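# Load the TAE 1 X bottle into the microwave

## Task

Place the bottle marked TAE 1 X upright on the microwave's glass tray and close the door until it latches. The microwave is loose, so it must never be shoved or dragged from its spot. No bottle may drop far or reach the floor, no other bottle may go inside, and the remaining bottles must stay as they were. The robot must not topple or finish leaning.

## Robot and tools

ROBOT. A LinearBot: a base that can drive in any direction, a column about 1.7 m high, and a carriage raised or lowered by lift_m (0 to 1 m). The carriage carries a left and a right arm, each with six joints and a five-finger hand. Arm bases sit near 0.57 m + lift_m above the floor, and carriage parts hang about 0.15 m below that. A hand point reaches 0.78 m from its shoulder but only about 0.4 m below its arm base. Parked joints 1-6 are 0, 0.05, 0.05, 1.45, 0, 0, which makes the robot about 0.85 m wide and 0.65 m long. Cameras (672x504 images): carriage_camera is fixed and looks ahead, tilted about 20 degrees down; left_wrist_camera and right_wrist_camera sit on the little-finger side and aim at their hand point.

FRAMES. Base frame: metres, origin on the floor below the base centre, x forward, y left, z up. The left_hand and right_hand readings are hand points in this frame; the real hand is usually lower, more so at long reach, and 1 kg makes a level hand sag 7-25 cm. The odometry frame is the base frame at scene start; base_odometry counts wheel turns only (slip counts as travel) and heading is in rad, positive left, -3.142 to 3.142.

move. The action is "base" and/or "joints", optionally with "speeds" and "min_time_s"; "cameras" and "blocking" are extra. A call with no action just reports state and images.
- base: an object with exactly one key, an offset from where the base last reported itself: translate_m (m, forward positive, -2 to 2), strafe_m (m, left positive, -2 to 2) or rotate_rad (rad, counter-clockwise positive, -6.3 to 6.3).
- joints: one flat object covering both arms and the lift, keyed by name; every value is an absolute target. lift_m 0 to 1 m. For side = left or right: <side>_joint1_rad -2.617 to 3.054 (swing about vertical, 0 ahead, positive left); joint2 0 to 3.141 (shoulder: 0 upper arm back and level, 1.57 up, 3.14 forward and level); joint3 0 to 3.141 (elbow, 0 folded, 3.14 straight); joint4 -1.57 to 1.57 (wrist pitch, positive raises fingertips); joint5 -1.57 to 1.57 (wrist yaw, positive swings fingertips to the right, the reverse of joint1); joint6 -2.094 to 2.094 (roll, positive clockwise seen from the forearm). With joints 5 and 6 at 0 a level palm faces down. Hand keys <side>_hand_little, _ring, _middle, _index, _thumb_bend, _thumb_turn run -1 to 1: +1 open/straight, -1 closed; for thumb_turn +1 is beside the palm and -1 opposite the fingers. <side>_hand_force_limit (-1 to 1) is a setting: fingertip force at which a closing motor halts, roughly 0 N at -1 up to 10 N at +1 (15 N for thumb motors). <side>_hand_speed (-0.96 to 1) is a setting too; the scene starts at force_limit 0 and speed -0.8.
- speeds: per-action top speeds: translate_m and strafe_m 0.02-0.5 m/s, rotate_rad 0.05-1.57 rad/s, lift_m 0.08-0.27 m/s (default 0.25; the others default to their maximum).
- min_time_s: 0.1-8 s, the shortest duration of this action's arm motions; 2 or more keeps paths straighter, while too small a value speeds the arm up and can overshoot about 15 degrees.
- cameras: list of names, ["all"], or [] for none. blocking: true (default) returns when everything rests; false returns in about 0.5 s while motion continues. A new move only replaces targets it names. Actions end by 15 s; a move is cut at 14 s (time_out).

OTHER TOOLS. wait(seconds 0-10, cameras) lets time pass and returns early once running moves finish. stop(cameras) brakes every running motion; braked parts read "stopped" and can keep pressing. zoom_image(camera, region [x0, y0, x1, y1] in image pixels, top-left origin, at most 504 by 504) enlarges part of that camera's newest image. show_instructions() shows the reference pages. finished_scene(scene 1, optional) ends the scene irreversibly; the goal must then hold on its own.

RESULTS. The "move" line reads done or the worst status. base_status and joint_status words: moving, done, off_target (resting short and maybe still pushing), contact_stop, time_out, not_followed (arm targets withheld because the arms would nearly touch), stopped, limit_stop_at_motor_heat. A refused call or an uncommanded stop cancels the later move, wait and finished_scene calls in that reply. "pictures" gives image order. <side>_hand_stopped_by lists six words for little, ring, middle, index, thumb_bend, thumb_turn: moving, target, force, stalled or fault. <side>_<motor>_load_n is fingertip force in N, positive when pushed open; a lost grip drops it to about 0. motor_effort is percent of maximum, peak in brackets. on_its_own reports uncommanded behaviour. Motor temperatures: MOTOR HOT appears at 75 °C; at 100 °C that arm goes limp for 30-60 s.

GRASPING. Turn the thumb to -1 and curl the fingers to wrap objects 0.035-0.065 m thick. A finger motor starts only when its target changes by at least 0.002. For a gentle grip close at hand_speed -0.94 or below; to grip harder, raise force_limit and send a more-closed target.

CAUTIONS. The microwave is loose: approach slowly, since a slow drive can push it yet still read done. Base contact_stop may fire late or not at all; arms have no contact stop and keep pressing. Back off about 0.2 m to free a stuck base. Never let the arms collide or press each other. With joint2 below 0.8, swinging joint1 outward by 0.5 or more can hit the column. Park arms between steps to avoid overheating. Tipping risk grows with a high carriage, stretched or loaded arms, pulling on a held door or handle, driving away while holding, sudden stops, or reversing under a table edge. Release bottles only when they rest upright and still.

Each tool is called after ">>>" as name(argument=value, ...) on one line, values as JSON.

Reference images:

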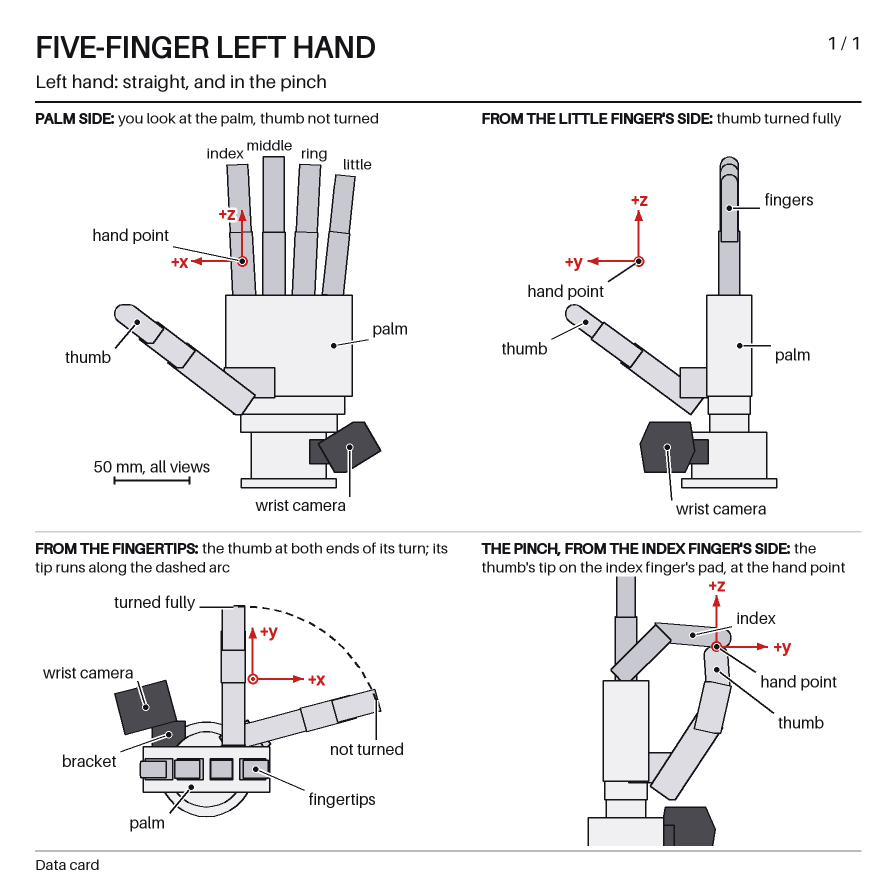

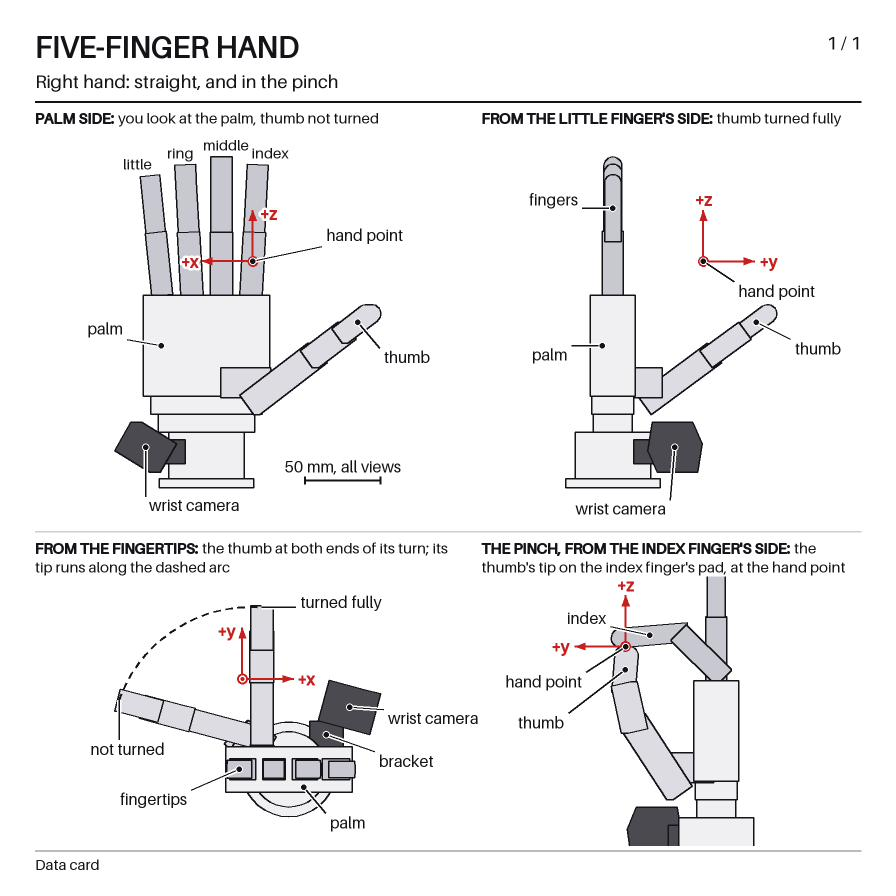

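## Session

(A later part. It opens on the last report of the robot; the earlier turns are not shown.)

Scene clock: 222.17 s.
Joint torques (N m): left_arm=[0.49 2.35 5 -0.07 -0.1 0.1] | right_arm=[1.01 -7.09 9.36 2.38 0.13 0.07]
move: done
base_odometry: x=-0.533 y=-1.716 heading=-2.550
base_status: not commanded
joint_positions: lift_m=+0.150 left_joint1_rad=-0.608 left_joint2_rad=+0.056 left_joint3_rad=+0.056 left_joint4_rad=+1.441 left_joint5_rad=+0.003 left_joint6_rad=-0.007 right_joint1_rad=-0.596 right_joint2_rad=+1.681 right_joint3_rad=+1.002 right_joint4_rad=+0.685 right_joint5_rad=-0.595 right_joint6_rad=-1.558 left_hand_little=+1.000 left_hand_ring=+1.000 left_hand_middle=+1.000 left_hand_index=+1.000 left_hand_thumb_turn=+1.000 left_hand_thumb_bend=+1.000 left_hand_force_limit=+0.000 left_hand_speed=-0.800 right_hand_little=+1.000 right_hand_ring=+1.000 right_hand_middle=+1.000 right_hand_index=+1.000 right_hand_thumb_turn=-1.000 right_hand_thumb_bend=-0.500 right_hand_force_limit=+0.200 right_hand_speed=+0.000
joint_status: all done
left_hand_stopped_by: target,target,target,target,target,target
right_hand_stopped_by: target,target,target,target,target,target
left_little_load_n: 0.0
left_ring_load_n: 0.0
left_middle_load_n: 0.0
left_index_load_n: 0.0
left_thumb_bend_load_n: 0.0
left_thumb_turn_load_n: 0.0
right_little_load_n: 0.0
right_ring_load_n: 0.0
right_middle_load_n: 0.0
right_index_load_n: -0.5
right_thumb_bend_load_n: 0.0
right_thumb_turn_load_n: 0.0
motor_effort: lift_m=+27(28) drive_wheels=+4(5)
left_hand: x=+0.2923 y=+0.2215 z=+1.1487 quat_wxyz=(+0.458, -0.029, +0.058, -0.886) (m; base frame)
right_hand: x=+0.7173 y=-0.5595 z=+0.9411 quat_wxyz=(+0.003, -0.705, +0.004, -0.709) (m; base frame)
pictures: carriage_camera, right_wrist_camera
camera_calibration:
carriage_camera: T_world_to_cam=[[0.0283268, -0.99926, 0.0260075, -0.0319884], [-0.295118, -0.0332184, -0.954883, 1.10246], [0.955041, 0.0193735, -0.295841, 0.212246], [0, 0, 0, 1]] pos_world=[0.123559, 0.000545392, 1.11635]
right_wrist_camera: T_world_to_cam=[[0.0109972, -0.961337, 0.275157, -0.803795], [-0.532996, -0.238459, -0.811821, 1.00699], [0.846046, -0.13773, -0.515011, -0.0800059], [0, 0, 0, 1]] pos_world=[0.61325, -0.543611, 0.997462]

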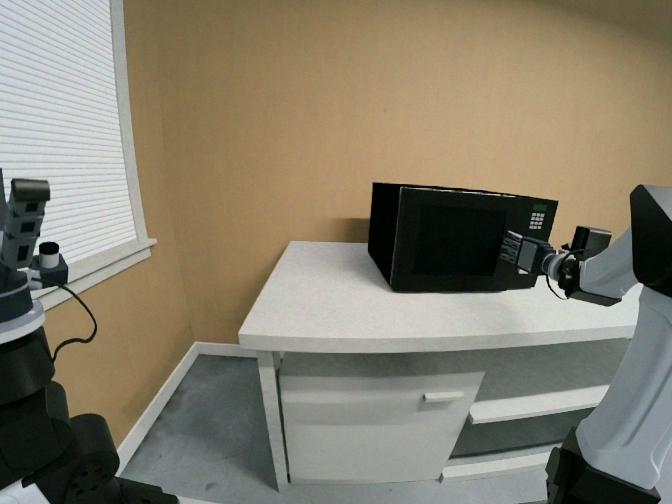

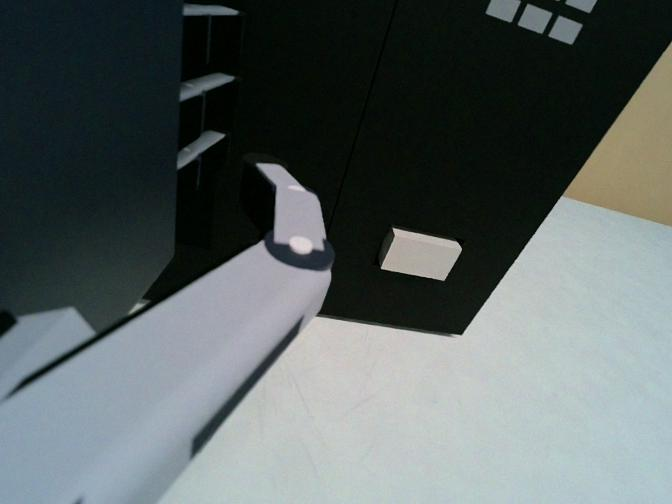

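>>> zoom_image(camera="right_wrist_camera", region=[260, 0, 560, 350])

>>> zoom_image(camera="carriage_camera", region=[360, 170, 580, 310])

Scaled by 1.440 from the camera's 672x504 image, which has a finer 960x720 frame.

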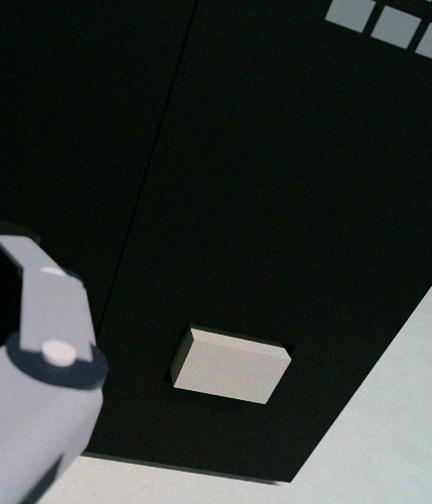

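Scaled by 2.291 from the camera's 672x504 image, which has a finer 960x720 frame.

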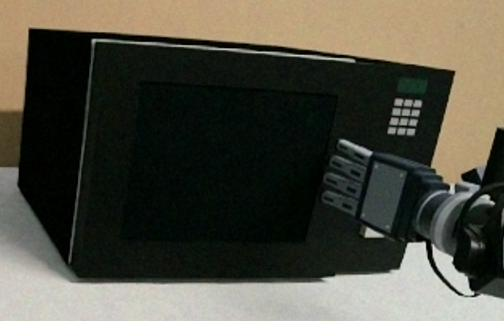

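>>> move(joints={"right_joint1_rad": -0.585, "right_joint2_rad": 1.745, "right_joint3_rad": 1.085, "right_joint4_rad": 0.68, "right_joint5_rad": -0.57, "right_joint6_rad": -1.565}, min_time_s=1.5, cameras=["carriage_camera", "right_wrist_camera"])

>>> zoom_image(camera="carriage_camera", region=[360, 170, 580, 310])

Scene clock: 224.47 s.
Joint torques (N m): left_arm=[0.44 2.33 5.04 -0.05 -0.09 0.11] | right_arm=[1.21 -6.46 10.51 2.34 0.39 0.07]
move: off_target
base_odometry: x=-0.533 y=-1.716 heading=-2.550
base_status: not commanded
joint_positions: lift_m=+0.150 left_joint1_rad=-0.608 left_joint2_rad=+0.056 left_joint3_rad=+0.056 left_joint4_rad=+1.441 left_joint5_rad=+0.003 left_joint6_rad=-0.007 right_joint1_rad=-0.594 right_joint2_rad=+1.720 right_joint3_rad=+1.050 right_joint4_rad=+0.678 right_joint5_rad=-0.609 right_joint6_rad=-1.558 left_hand_little=+1.000 left_hand_ring=+1.000 left_hand_middle=+1.000 left_hand_index=+1.000 left_hand_thumb_turn=+1.000 left_hand_thumb_bend=+1.000 left_hand_force_limit=+0.000 left_hand_speed=-0.800 right_hand_little=+1.000 right_hand_ring=+1.000 right_hand_middle=+1.000 right_hand_index=+1.000 right_hand_thumb_turn=-1.000 right_hand_thumb_bend=-0.500 right_hand_force_limit=+0.200 right_hand_speed=+0.000
joint_status: right_joint5_rad off_target (ended at -0.609, target -0.570); the others done
left_hand_stopped_by: target,target,target,target,target,target
right_hand_stopped_by: target,target,target,target,target,target
left_little_load_n: 0.0
left_ring_load_n: 0.0
left_middle_load_n: 0.0
left_index_load_n: 0.0
left_thumb_bend_load_n: 0.0
left_thumb_turn_load_n: 0.0
right_little_load_n: 0.0
right_ring_load_n: 0.0
right_middle_load_n: 0.0
right_index_load_n: 0.0
right_thumb_bend_load_n: 0.0
right_thumb_turn_load_n: 0.0
motor_effort: lift_m=+28(28) drive_wheels=+3(5)
left_hand: x=+0.2923 y=+0.2215 z=+1.1487 quat_wxyz=(+0.458, -0.029, +0.058, -0.886) (m; base frame)
right_hand: x=+0.7280 y=-0.5617 z=+0.9423 quat_wxyz=(+0.008, -0.705, -0.003, -0.709) (m; base frame)
pictures: carriage_camera, right_wrist_camera
camera_calibration:
carriage_camera: T_world_to_cam=[[0.0283268, -0.99926, 0.0260075, -0.0319884], [-0.295118, -0.0332184, -0.954883, 1.10246], [0.955041, 0.0193735, -0.295841, 0.212246], [0, 0, 0, 1]] pos_world=[0.123559, 0.000545392, 1.11635]
right_wrist_camera: T_world_to_cam=[[0.0266574, -0.960694, 0.276325, -0.818515], [-0.527706, -0.248293, -0.812328, 1.00436], [0.849009, -0.124164, -0.513583, -0.0846774], [0, 0, 0, 1]] pos_world=[0.623716, -0.547482, 0.998553]

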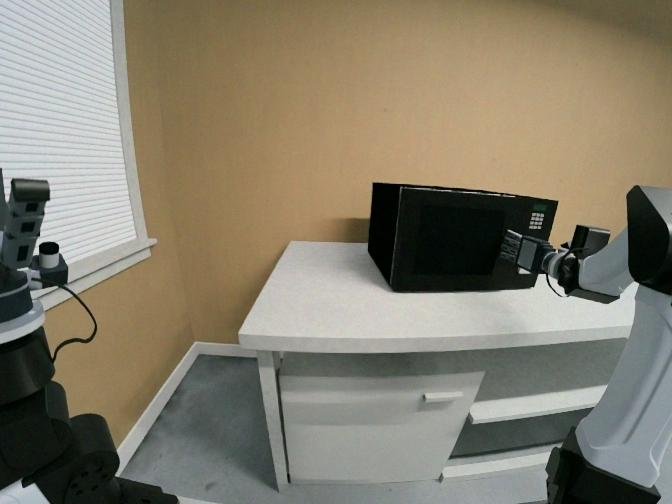

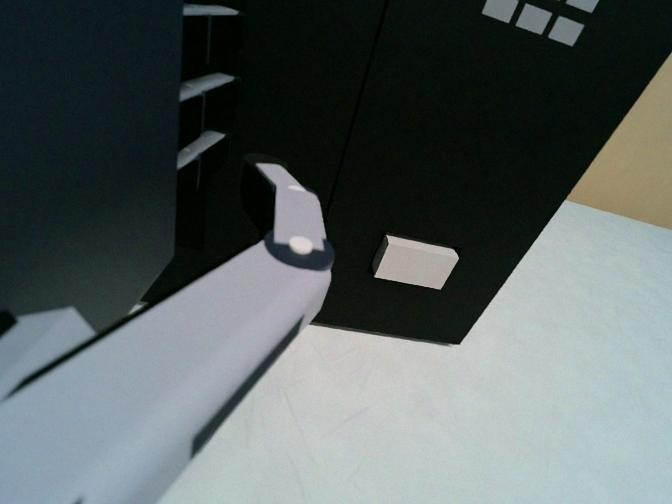

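Scaled by 2.291 from the camera's 672x504 image, which has a finer 960x720 frame.

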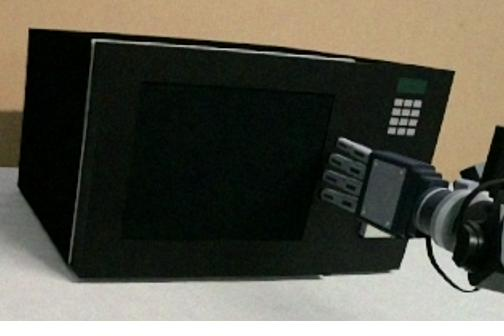

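>>> move(joints={"right_joint1_rad": -0.585, "right_joint2_rad": 1.80, "right_joint3_rad": 1.155, "right_joint4_rad": 0.665, "right_joint5_rad": -0.57, "right_joint6_rad": -1.565}, min_time_s=1.5, cameras=["carriage_camera", "right_wrist_camera"])

>>> zoom_image(camera="carriage_camera", region=[360, 170, 580, 310])

>>> zoom_image(camera="right_wrist_camera", region=[260, 0, 560, 350])

Scene clock: 226.67 s.
Joint torques (N m): left_arm=[0.36 2.22 5.08 -0.09 -0.1 0.11] | right_arm=[2.06 -5.48 11.73 2.45 0.86 0.07]
move: off_target
base_odometry: x=-0.533 y=-1.716 heading=-2.550
base_status: not commanded
joint_positions: lift_m=+0.150 left_joint1_rad=-0.608 left_joint2_rad=+0.056 left_joint3_rad=+0.056 left_joint4_rad=+1.441 left_joint5_rad=+0.003 left_joint6_rad=-0.007 right_joint1_rad=-0.602 right_joint2_rad=+1.759 right_joint3_rad=+1.107 right_joint4_rad=+0.651 right_joint5_rad=-0.652 right_joint6_rad=-1.558 left_hand_little=+1.000 left_hand_ring=+1.000 left_hand_middle=+1.000 left_hand_index=+1.000 left_hand_thumb_turn=+1.000 left_hand_thumb_bend=+1.000 left_hand_force_limit=+0.000 left_hand_speed=-0.800 right_hand_little=+1.000 right_hand_ring=+1.000 right_hand_middle=+1.000 right_hand_index=+1.000 right_hand_thumb_turn=-1.000 right_hand_thumb_bend=-0.500 right_hand_force_limit=+0.200 right_hand_speed=+0.000
joint_status: right_joint5_rad off_target (ended at -0.652, target -0.570); the others done
left_hand_stopped_by: target,target,target,target,target,target
right_hand_stopped_by: target,target,target,target,target,target
left_little_load_n: 0.0
left_ring_load_n: 0.0
left_middle_load_n: 0.0
left_index_load_n: 0.0
left_thumb_bend_load_n: 0.0
left_thumb_turn_load_n: 0.0
right_little_load_n: 0.0
right_ring_load_n: 0.0
right_middle_load_n: 0.5
right_index_load_n: 0.0
right_thumb_bend_load_n: -0.5
right_thumb_turn_load_n: 0.0
motor_effort: lift_m=+25(28) drive_wheels=+3(4)
left_hand: x=+0.2923 y=+0.2215 z=+1.1487 quat_wxyz=(+0.458, -0.029, +0.058, -0.886) (m; base frame)
right_hand: x=+0.7378 y=-0.5643 z=+0.9422 quat_wxyz=(+0.022, -0.707, -0.013, -0.707) (m; base frame)
pictures: carriage_camera, right_wrist_camera
camera_calibration:
carriage_camera: T_world_to_cam=[[0.0283268, -0.99926, 0.0260075, -0.0319884], [-0.295118, -0.0332184, -0.954883, 1.10246], [0.955041, 0.0193735, -0.295841, 0.212246], [0, 0, 0, 1]] pos_world=[0.123559, 0.000545392, 1.11635]
right_wrist_camera: T_world_to_cam=[[0.0617619, -0.96055, 0.271163, -0.842183], [-0.525105, -0.262314, -0.809603, 0.996361], [0.848793, -0.0923863, -0.52059, -0.0686311], [0, 0, 0, 1]] pos_world=[0.633462, -0.55394, 0.999296]

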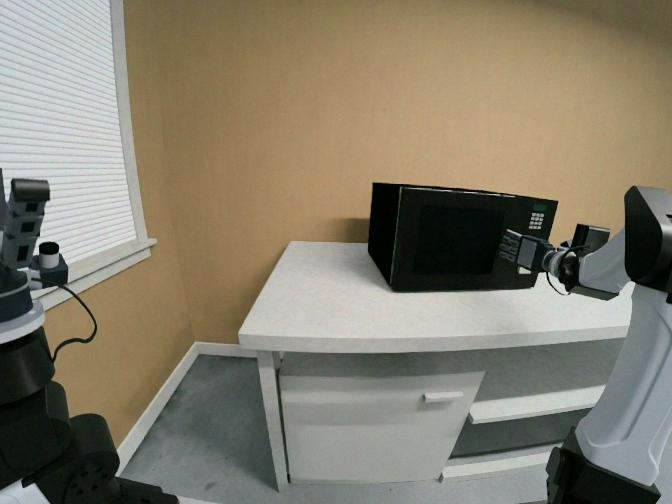

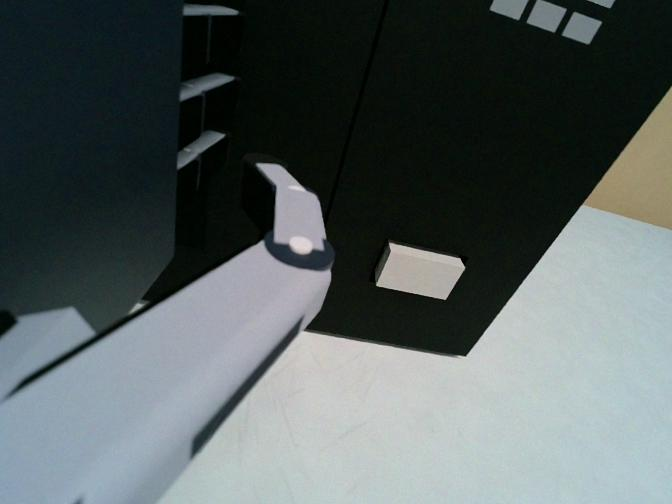

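Scaled by 2.291 from the camera's 672x504 image, which has a finer 960x720 frame.

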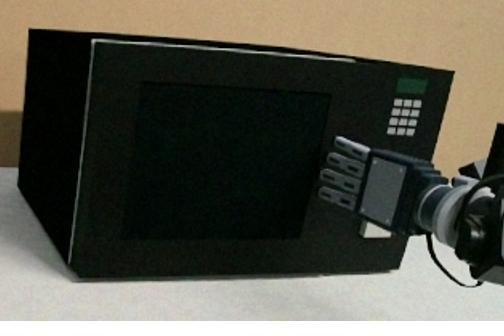

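Scaled by 1.440 from the camera's 672x504 image, which has a finer 960x720 frame.

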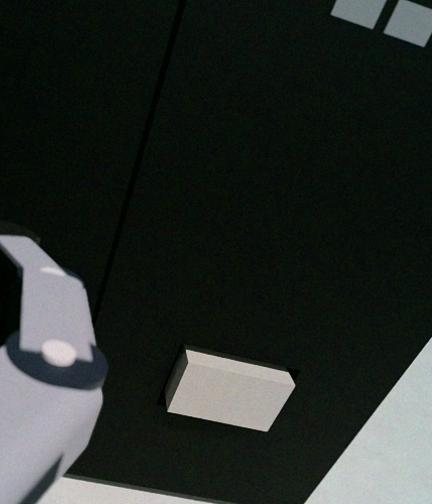

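>>> move(joints={"right_joint1_rad": -0.57, "right_joint2_rad": 1.84, "right_joint3_rad": 1.215, "right_joint4_rad": 0.645, "right_joint5_rad": -0.57, "right_joint6_rad": -1.565}, min_time_s=1.5, cameras=["carriage_camera", "right_wrist_camera"])

>>> zoom_image(camera="carriage_camera", region=[360, 170, 580, 310])

Scene clock: 228.80 s.
Joint torques (N m): left_arm=[0.54 2.35 5 -0.08 -0.11 0.12] | right_arm=[4.27 -4.36 12.93 2.63 1.27 0.07]
move: off_target
base_odometry: x=-0.532 y=-1.716 heading=-2.550
base_status: not commanded
joint_positions: lift_m=+0.150 left_joint1_rad=-0.608 left_joint2_rad=+0.056 left_joint3_rad=+0.056 left_joint4_rad=+1.441 left_joint5_rad=+0.003 left_joint6_rad=-0.007 right_joint1_rad=-0.611 right_joint2_rad=+1.783 right_joint3_rad=+1.154 right_joint4_rad=+0.611 right_joint5_rad=-0.691 right_joint6_rad=-1.558 left_hand_little=+1.000 left_hand_ring=+1.000 left_hand_middle=+1.000 left_hand_index=+1.000 left_hand_thumb_turn=+1.000 left_hand_thumb_bend=+1.000 left_hand_force_limit=+0.000 left_hand_speed=-0.800 right_hand_little=+1.000 right_hand_ring=+1.000 right_hand_middle=+1.000 right_hand_index=+1.000 right_hand_thumb_turn=-1.000 right_hand_thumb_bend=-0.500 right_hand_force_limit=+0.200 right_hand_speed=+0.000
joint_status: right_joint1_rad off_target (ended at -0.611, target -0.570); right_joint3_rad off_target (ended at +1.155, target +1.215); right_joint5_rad off_target (ended at -0.691, target -0.570); the others done
left_hand_stopped_by: target,target,target,target,target,target
right_hand_stopped_by: target,target,target,target,target,target
left_little_load_n: 0.0
left_ring_load_n: 0.0
left_middle_load_n: 0.0
left_index_load_n: 0.0
left_thumb_bend_load_n: 0.0
left_thumb_turn_load_n: 0.0
right_little_load_n: 0.0
right_ring_load_n: 0.0
right_middle_load_n: 1.0
right_index_load_n: 0.0
right_thumb_bend_load_n: 0.0
right_thumb_turn_load_n: 0.5
motor_effort: lift_m=+27(28) drive_wheels=+4(6)
left_hand: x=+0.2923 y=+0.2215 z=+1.1487 quat_wxyz=(+0.458, -0.029, +0.058, -0.886) (m; base frame)
right_hand: x=+0.7439 y=-0.5657 z=+0.9419 quat_wxyz=(+0.036, -0.712, -0.020, -0.701) (m; base frame)
pictures: carriage_camera, right_wrist_camera
camera_calibration:
carriage_camera: T_world_to_cam=[[0.0283268, -0.99926, 0.0260075, -0.0319884], [-0.295118, -0.0332184, -0.954883, 1.10246], [0.955041, 0.0193735, -0.295841, 0.212246], [0, 0, 0, 1]] pos_world=[0.123559, 0.000545392, 1.11635]
right_wrist_camera: T_world_to_cam=[[0.0938866, -0.960877, 0.260579, -0.857909], [-0.528175, -0.269938, -0.805087, 0.992624], [0.843929, -0.0620447, -0.532854, -0.0417157], [0, 0, 0, 1]] pos_world=[0.64003, -0.558986, 1.00047]

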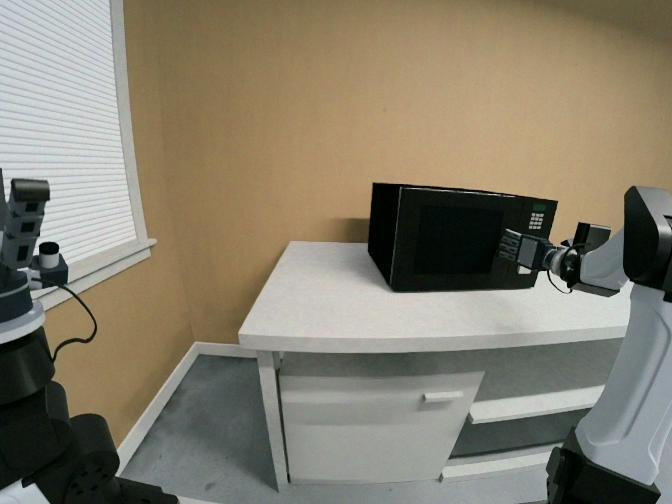

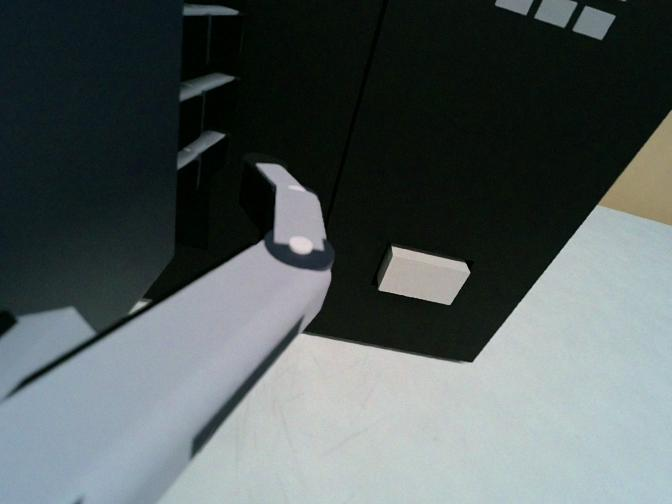

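Scaled by 2.291 from the camera's 672x504 image, which has a finer 960x720 frame.

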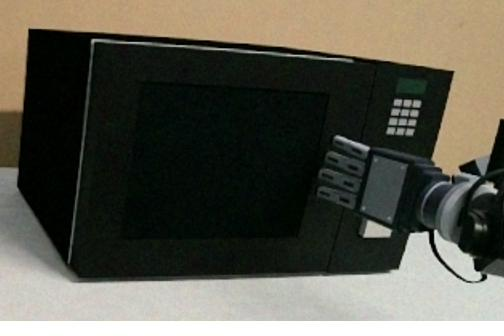

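>>> move(joints={"right_joint1_rad": -0.60, "right_joint2_rad": 1.62, "right_joint3_rad": 0.935, "right_joint4_rad": 0.69, "right_joint5_rad": -0.60, "right_joint6_rad": -1.565}, min_time_s=1.5, cameras=["carriage_camera", "right_wrist_camera"])

>>> zoom_image(camera="carriage_camera", region=[360, 170, 580, 310])

>>> zoom_image(camera="right_wrist_camera", region=[240, 0, 540, 350])

Scene clock: 230.87 s.
Joint torques (N m): left_arm=[0.55 2.26 4.93 -0.05 -0.1 0.09] | right_arm=[-0.23 -9.91 6.22 2.37 0.01 0.07]
move: done
base_odometry: x=-0.533 y=-1.716 heading=-2.550
base_status: not commanded
joint_positions: lift_m=+0.150 left_joint1_rad=-0.608 left_joint2_rad=+0.056 left_joint3_rad=+0.056 left_joint4_rad=+1.441 left_joint5_rad=+0.003 left_joint6_rad=-0.007 right_joint1_rad=-0.593 right_joint2_rad=+1.643 right_joint3_rad=+0.945 right_joint4_rad=+0.686 right_joint5_rad=-0.605 right_joint6_rad=-1.558 left_hand_little=+1.000 left_hand_ring=+1.000 left_hand_middle=+1.000 left_hand_index=+1.000 left_hand_thumb_turn=+1.000 left_hand_thumb_bend=+1.000 left_hand_force_limit=+0.000 left_hand_speed=-0.800 right_hand_little=+1.000 right_hand_ring=+1.000 right_hand_middle=+1.000 right_hand_index=+1.000 right_hand_thumb_turn=-1.000 right_hand_thumb_bend=-0.500 right_hand_force_limit=+0.200 right_hand_speed=+0.000
joint_status: all done
left_hand_stopped_by: target,target,target,target,target,target
right_hand_stopped_by: target,target,target,target,target,target
left_little_load_n: 0.0
left_ring_load_n: 0.0
left_middle_load_n: 0.0
left_index_load_n: 0.0
left_thumb_bend_load_n: 0.0
left_thumb_turn_load_n: 0.0
right_little_load_n: 0.0
right_ring_load_n: 0.0
right_middle_load_n: 0.0
right_index_load_n: 0.0
right_thumb_bend_load_n: 0.5
right_thumb_turn_load_n: 0.0
motor_effort: lift_m=+26(28) drive_wheels=+3(6)
left_hand: x=+0.2922 y=+0.2215 z=+1.1488 quat_wxyz=(+0.459, -0.029, +0.058, -0.886) (m; base frame)
right_hand: x=+0.7081 y=-0.5491 z=+0.9329 quat_wxyz=(+0.011, -0.710, +0.003, -0.704) (m; base frame)
pictures: carriage_camera, right_wrist_camera
camera_calibration:
carriage_camera: T_world_to_cam=[[0.0283268, -0.99926, 0.0260075, -0.0319884], [-0.295118, -0.0332184, -0.954883, 1.10246], [0.955041, 0.0193735, -0.295841, 0.212246], [0, 0, 0, 1]] pos_world=[0.123559, 0.000545392, 1.11635]
right_wrist_camera: T_world_to_cam=[[0.0271195, -0.963822, 0.265162, -0.794786], [-0.542055, -0.237054, -0.806215, 0.999902], [0.839906, -0.121868, -0.528873, -0.0490405], [0, 0, 0, 1]] pos_world=[0.604745, -0.534978, 0.990947]

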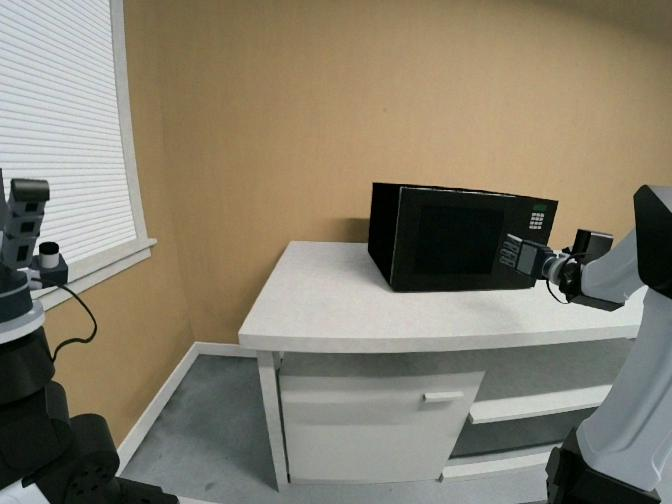

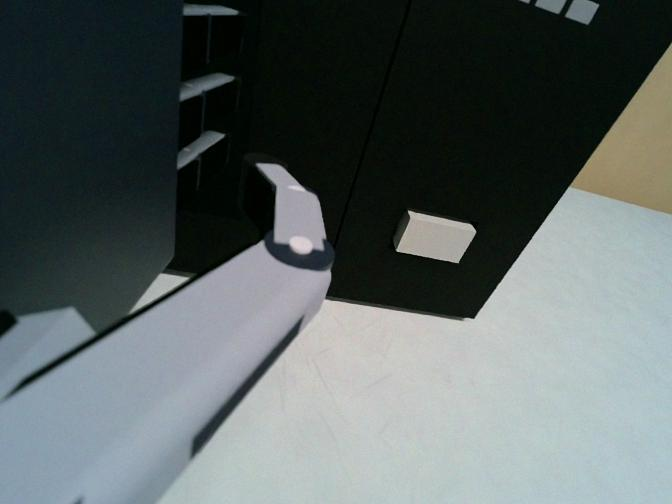

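Scaled by 2.291 from the camera's 672x504 image, which has a finer 960x720 frame.

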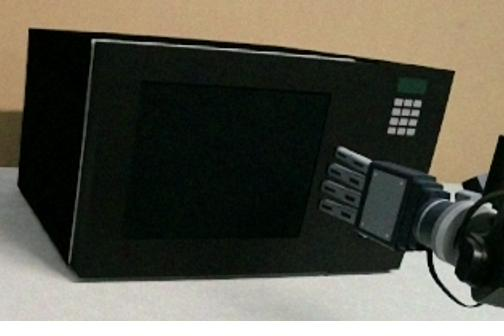

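Scaled by 1.440 from the camera's 672x504 image, which has a finer 960x720 frame.

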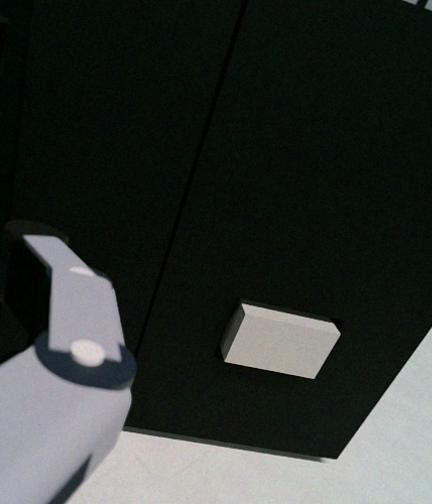

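>>> move(joints={"right_joint1_rad": -0.75, "right_joint2_rad": 1.70, "right_joint3_rad": 1.02, "right_joint4_rad": 0.685, "right_joint5_rad": -0.75, "right_joint6_rad": -1.565}, min_time_s=1.2)

>>> move(joints={"right_joint1_rad": -0.675, "right_joint2_rad": 1.82, "right_joint3_rad": 1.165, "right_joint4_rad": 0.665, "right_joint5_rad": -0.675, "right_joint6_rad": -1.565}, min_time_s=1.5, cameras=["carriage_camera", "right_wrist_camera"])

>>> zoom_image(camera="carriage_camera", region=[360, 170, 580, 310])

Scene clock: 233.30 s.
Joint torques (N m): left_arm=[0.57 2.36 4.93 -0.07 -0.1 0.1] | right_arm=[-0.17 -7.1 9.05 2.22 -0.15 0.07]
move: done
base_odometry: x=-0.533 y=-1.716 heading=-2.550
base_status: not commanded
joint_positions: lift_m=+0.150 left_joint1_rad=-0.608 left_joint2_rad=+0.056 left_joint3_rad=+0.056 left_joint4_rad=+1.441 left_joint5_rad=+0.003 left_joint6_rad=-0.007 right_joint1_rad=-0.744 right_joint2_rad=+1.687 right_joint3_rad=+1.000 right_joint4_rad=+0.687 right_joint5_rad=-0.742 right_joint6_rad=-1.558 left_hand_little=+1.000 left_hand_ring=+1.000 left_hand_middle=+1.000 left_hand_index=+1.000 left_hand_thumb_turn=+1.000 left_hand_thumb_bend=+1.000 left_hand_force_limit=+0.000 left_hand_speed=-0.800 right_hand_little=+1.000 right_hand_ring=+1.000 right_hand_middle=+1.000 right_hand_index=+1.000 right_hand_thumb_turn=-1.000 right_hand_thumb_bend=-0.500 right_hand_force_limit=+0.200 right_hand_speed=+0.000
joint_status: all done
left_hand_stopped_by: target,target,target,target,target,target
right_hand_stopped_by: target,target,target,target,target,target
left_little_load_n: 0.0
left_ring_load_n: 0.0
left_middle_load_n: 0.0
left_index_load_n: 0.0
left_thumb_bend_load_n: 0.0
left_thumb_turn_load_n: 0.5
right_little_load_n: 0.0
right_ring_load_n: 0.0
right_middle_load_n: 0.0
right_index_load_n: 0.0
right_thumb_bend_load_n: 0.0
right_thumb_turn_load_n: 0.5
motor_effort: lift_m=+26(28) drive_wheels=+2(6)
left_hand: x=+0.2922 y=+0.2215 z=+1.1488 quat_wxyz=(+0.459, -0.029, +0.058, -0.886) (m; base frame)
right_hand: x=+0.6854 y=-0.6005 z=+0.9372 quat_wxyz=(+0.004, -0.707, +0.005, -0.707) (m; base frame)
pictures: none

Scene clock: 235.10 s.
Joint torques (N m): left_arm=[0.47 2.19 4.86 -0.08 -0.09 0.1] | right_arm=[1.03 -8.21 9.16 2.12 0.01 0.07]
move: done
base_odometry: x=-0.533 y=-1.716 heading=-2.550
base_status: not commanded
joint_positions: lift_m=+0.150 left_joint1_rad=-0.608 left_joint2_rad=+0.056 left_joint3_rad=+0.056 left_joint4_rad=+1.441 left_joint5_rad=+0.003 left_joint6_rad=-0.007 right_joint1_rad=-0.682 right_joint2_rad=+1.806 right_joint3_rad=+1.144 right_joint4_rad=+0.680 right_joint5_rad=-0.682 right_joint6_rad=-1.558 left_hand_little=+1.000 left_hand_ring=+1.000 left_hand_middle=+1.000 left_hand_index=+1.000 left_hand_thumb_turn=+1.000 left_hand_thumb_bend=+1.000 left_hand_force_limit=+0.000 left_hand_speed=-0.800 right_hand_little=+1.000 right_hand_ring=+1.000 right_hand_middle=+1.000 right_hand_index=+1.000 right_hand_thumb_turn=-1.000 right_hand_thumb_bend=-0.500 right_hand_force_limit=+0.200 right_hand_speed=+0.000
joint_status: all done
left_hand_stopped_by: target,target,target,target,target,target
right_hand_stopped_by: target,target,target,target,target,target
left_little_load_n: 0.0
left_ring_load_n: 0.0
left_middle_load_n: 0.0
left_index_load_n: 0.0
left_thumb_bend_load_n: 0.0
left_thumb_turn_load_n: 0.0
right_little_load_n: 0.0
right_ring_load_n: 0.0
right_middle_load_n: 0.0
right_index_load_n: 0.0
right_thumb_bend_load_n: 0.0
right_thumb_turn_load_n: 0.0
motor_effort: lift_m=+25(28) drive_wheels=+3(5)
left_hand: x=+0.2922 y=+0.2215 z=+1.1488 quat_wxyz=(+0.459, -0.029, +0.058, -0.886) (m; base frame)
right_hand: x=+0.7263 y=-0.6050 z=+0.9425 quat_wxyz=(+0.001, -0.702, +0.000, -0.712) (m; base frame)
pictures: carriage_camera, right_wrist_camera
camera_calibration:
carriage_camera: T_world_to_cam=[[0.0283268, -0.99926, 0.0260075, -0.0319884], [-0.295118, -0.0332184, -0.954883, 1.10246], [0.955041, 0.0193735, -0.295841, 0.212246], [0, 0, 0, 1]] pos_world=[0.123559, 0.000545392, 1.11635]
right_wrist_camera: T_world_to_cam=[[0.010338, -0.959114, 0.282832, -0.853375], [-0.525348, -0.245876, -0.814588, 0.994657], [0.850824, -0.140164, -0.506411, -0.106217], [0, 0, 0, 1]] pos_world=[0.621736, -0.588809, 0.997808]

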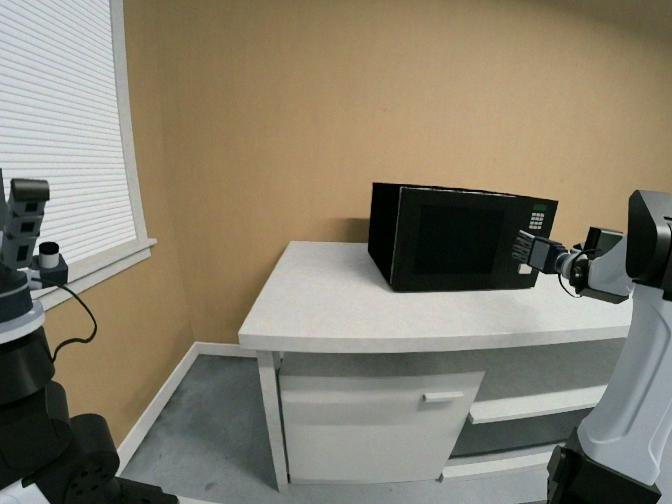

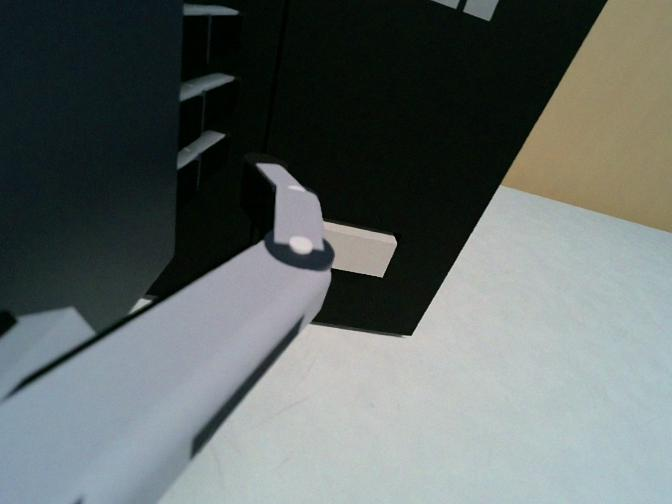

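Scaled by 2.291 from the camera's 672x504 image, which has a finer 960x720 frame.

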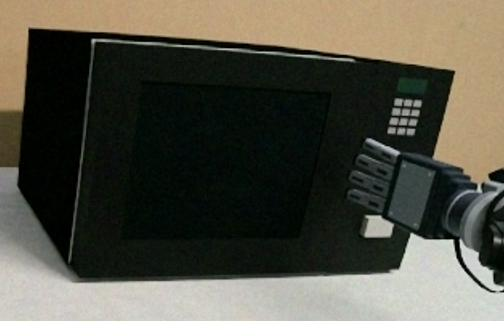

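>>> move(joints={"right_joint1_rad": -0.61, "right_joint2_rad": 1.89, "right_joint3_rad": 1.256, "right_joint4_rad": 0.641, "right_joint5_rad": -0.62, "right_joint6_rad": -1.565}, min_time_s=1.5, cameras=["carriage_camera", "right_wrist_camera"])

>>> zoom_image(camera="carriage_camera", region=[360, 170, 580, 310])

Scene clock: 237.37 s.
Joint torques (N m): left_arm=[0.5 2.36 4.92 -0.11 -0.07 0.11] | right_arm=[4.78 -5.86 11.6 2.3 0.55 0.07]
move: off_target
base_odometry: x=-0.533 y=-1.716 heading=-2.550
base_status: not commanded
joint_positions: lift_m=+0.150 left_joint1_rad=-0.608 left_joint2_rad=+0.056 left_joint3_rad=+0.056 left_joint4_rad=+1.442 left_joint5_rad=+0.003 left_joint6_rad=-0.007 right_joint1_rad=-0.657 right_joint2_rad=+1.844 right_joint3_rad=+1.210 right_joint4_rad=+0.639 right_joint5_rad=-0.674 right_joint6_rad=-1.558 left_hand_little=+1.000 left_hand_ring=+1.000 left_hand_middle=+1.000 left_hand_index=+1.000 left_hand_thumb_turn=+1.000 left_hand_thumb_bend=+1.000 left_hand_force_limit=+0.000 left_hand_speed=-0.800 right_hand_little=+1.000 right_hand_ring=+1.000 right_hand_middle=+1.000 right_hand_index=+1.000 right_hand_thumb_turn=-1.000 right_hand_thumb_bend=-0.500 right_hand_force_limit=+0.200 right_hand_speed=+0.000
joint_status: right_joint1_rad off_target (ended at -0.656, target -0.610); right_joint5_rad off_target (ended at -0.674, target -0.620); the others done
left_hand_stopped_by: target,target,target,target,target,target
right_hand_stopped_by: target,target,target,target,target,target
left_little_load_n: 0.0
left_ring_load_n: 0.0
left_middle_load_n: 0.0
left_index_load_n: 0.0
left_thumb_bend_load_n: 0.0
left_thumb_turn_load_n: 0.0
right_little_load_n: 0.0
right_ring_load_n: 0.0
right_middle_load_n: 0.5
right_index_load_n: 0.0
right_thumb_bend_load_n: 0.5
right_thumb_turn_load_n: 0.0
motor_effort: lift_m=+26(28) drive_wheels=+2(5)
left_hand: x=+0.2922 y=+0.2216 z=+1.1488 quat_wxyz=(+0.459, -0.029, +0.057, -0.886) (m; base frame)
right_hand: x=+0.7430 y=-0.6015 z=+0.9426 quat_wxyz=(+0.010, -0.706, -0.003, -0.708) (m; base frame)
pictures: carriage_camera, right_wrist_camera
camera_calibration:
carriage_camera: T_world_to_cam=[[0.0283268, -0.99926, 0.0260075, -0.0319884], [-0.295118, -0.0332184, -0.954883, 1.10246], [0.955041, 0.0193735, -0.295841, 0.212246], [0, 0, 0, 1]] pos_world=[0.123559, 0.000545392, 1.11635]
right_wrist_camera: T_world_to_cam=[[0.0298348, -0.961157, 0.274384, -0.857987], [-0.529814, -0.247979, -0.811051, 1.00312], [0.847589, -0.121175, -0.516633, -0.0964499], [0, 0, 0, 1]] pos_world=[0.638816, -0.587595, 0.999172]

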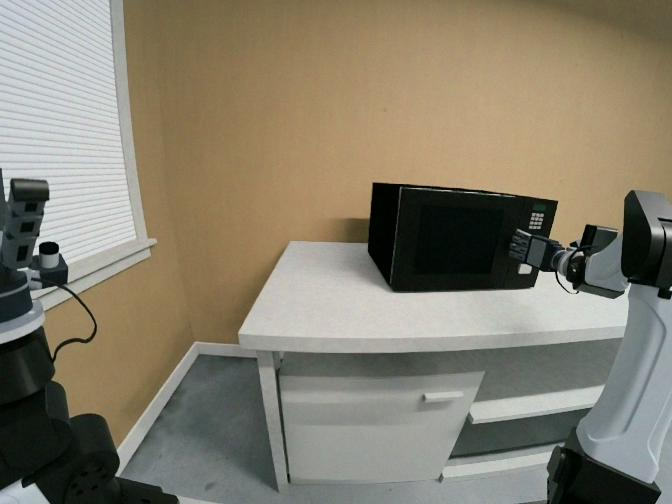

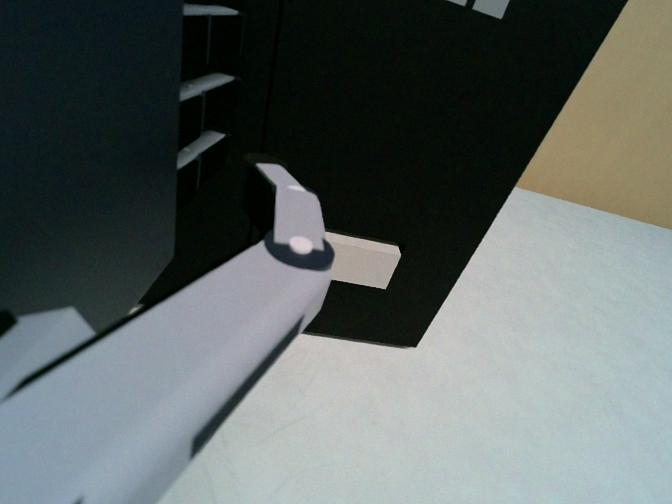

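Scaled by 2.291 from the camera's 672x504 image, which has a finer 960x720 frame.

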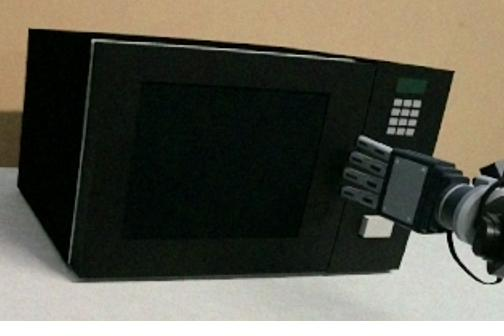

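>>> move(joints={"right_joint1_rad": -0.575, "right_joint2_rad": 1.96, "right_joint3_rad": 1.345, "right_joint4_rad": 0.62, "right_joint5_rad": -0.60, "right_joint6_rad": -1.565}, min_time_s=1.5, cameras=["carriage_camera", "right_wrist_camera"])

>>> zoom_image(camera="carriage_camera", region=[360, 170, 580, 310])

Scene clock: 239.40 s.
Joint torques (N m): left_arm=[0.59 2.19 4.88 -0.07 -0.11 0.11] | right_arm=[9.84 -2.92 13.93 2.63 1.55 0.06]
move: off_target
base_odometry: x=-0.532 y=-1.716 heading=-2.551
base_status: not commanded
joint_positions: lift_m=+0.150 left_joint1_rad=-0.608 left_joint2_rad=+0.056 left_joint3_rad=+0.056 left_joint4_rad=+1.442 left_joint5_rad=+0.003 left_joint6_rad=-0.007 right_joint1_rad=-0.675 right_joint2_rad=+1.877 right_joint3_rad=+1.274 right_joint4_rad=+0.584 right_joint5_rad=-0.746 right_joint6_rad=-1.558 left_hand_little=+1.000 left_hand_ring=+1.000 left_hand_middle=+1.000 left_hand_index=+1.000 left_hand_thumb_turn=+1.000 left_hand_thumb_bend=+1.000 left_hand_force_limit=+0.000 left_hand_speed=-0.800 right_hand_little=+1.000 right_hand_ring=+1.000 right_hand_middle=+1.000 right_hand_index=+1.000 right_hand_thumb_turn=-1.000 right_hand_thumb_bend=-0.500 right_hand_force_limit=+0.200 right_hand_speed=+0.000
joint_status: right_joint1_rad off_target (ended at -0.675, target -0.575); right_joint3_rad off_target (ended at +1.274, target +1.345); right_joint5_rad off_target (ended at -0.746, target -0.600); the others done
left_hand_stopped_by: target,target,target,target,target,target
right_hand_stopped_by: target,target,target,target,target,target
left_little_load_n: 0.0
left_ring_load_n: 0.0
left_middle_load_n: 0.0
left_index_load_n: 0.0
left_thumb_bend_load_n: 0.0
left_thumb_turn_load_n: 0.0
right_little_load_n: 0.0
right_ring_load_n: -0.5
right_middle_load_n: 1.0
right_index_load_n: 0.0
right_thumb_bend_load_n: 0.0
right_thumb_turn_load_n: 0.0
motor_effort: lift_m=+27(28) drive_wheels=+8(9)
left_hand: x=+0.2922 y=+0.2216 z=+1.1488 quat_wxyz=(+0.459, -0.029, +0.057, -0.886) (m; base frame)
right_hand: x=+0.7494 y=-0.6033 z=+0.9415 quat_wxyz=(+0.034, -0.712, -0.016, -0.701) (m; base frame)
pictures: carriage_camera, right_wrist_camera
camera_calibration:
carriage_camera: T_world_to_cam=[[0.0283268, -0.99926, 0.0260075, -0.0319884], [-0.295118, -0.0332184, -0.954883, 1.10246], [0.955041, 0.0193735, -0.295841, 0.212246], [0, 0, 0, 1]] pos_world=[0.123559, 0.000545392, 1.11635]
right_wrist_camera: T_world_to_cam=[[0.0856338, -0.962033, 0.259151, -0.887616], [-0.530767, -0.264175, -0.805294, 0.990742], [0.843181, -0.0685885, -0.533237, -0.0519253], [0, 0, 0, 1]] pos_world=[0.645645, -0.595749, 1.00018]

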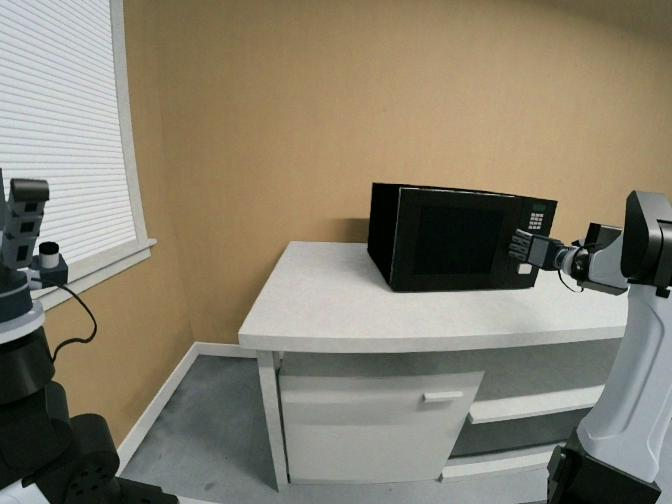

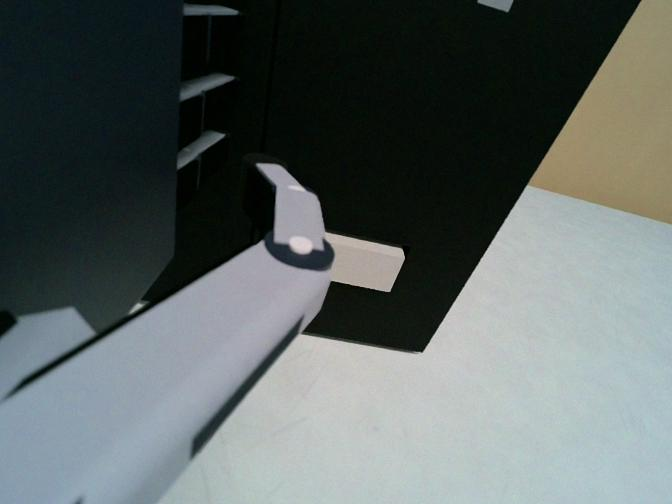

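Scaled by 2.291 from the camera's 672x504 image, which has a finer 960x720 frame.

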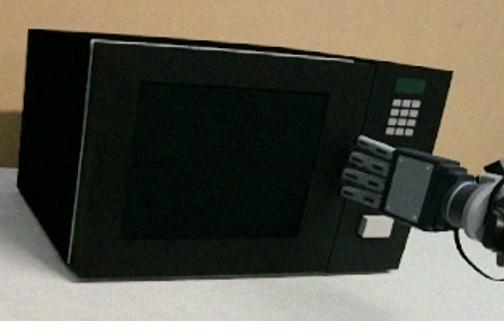

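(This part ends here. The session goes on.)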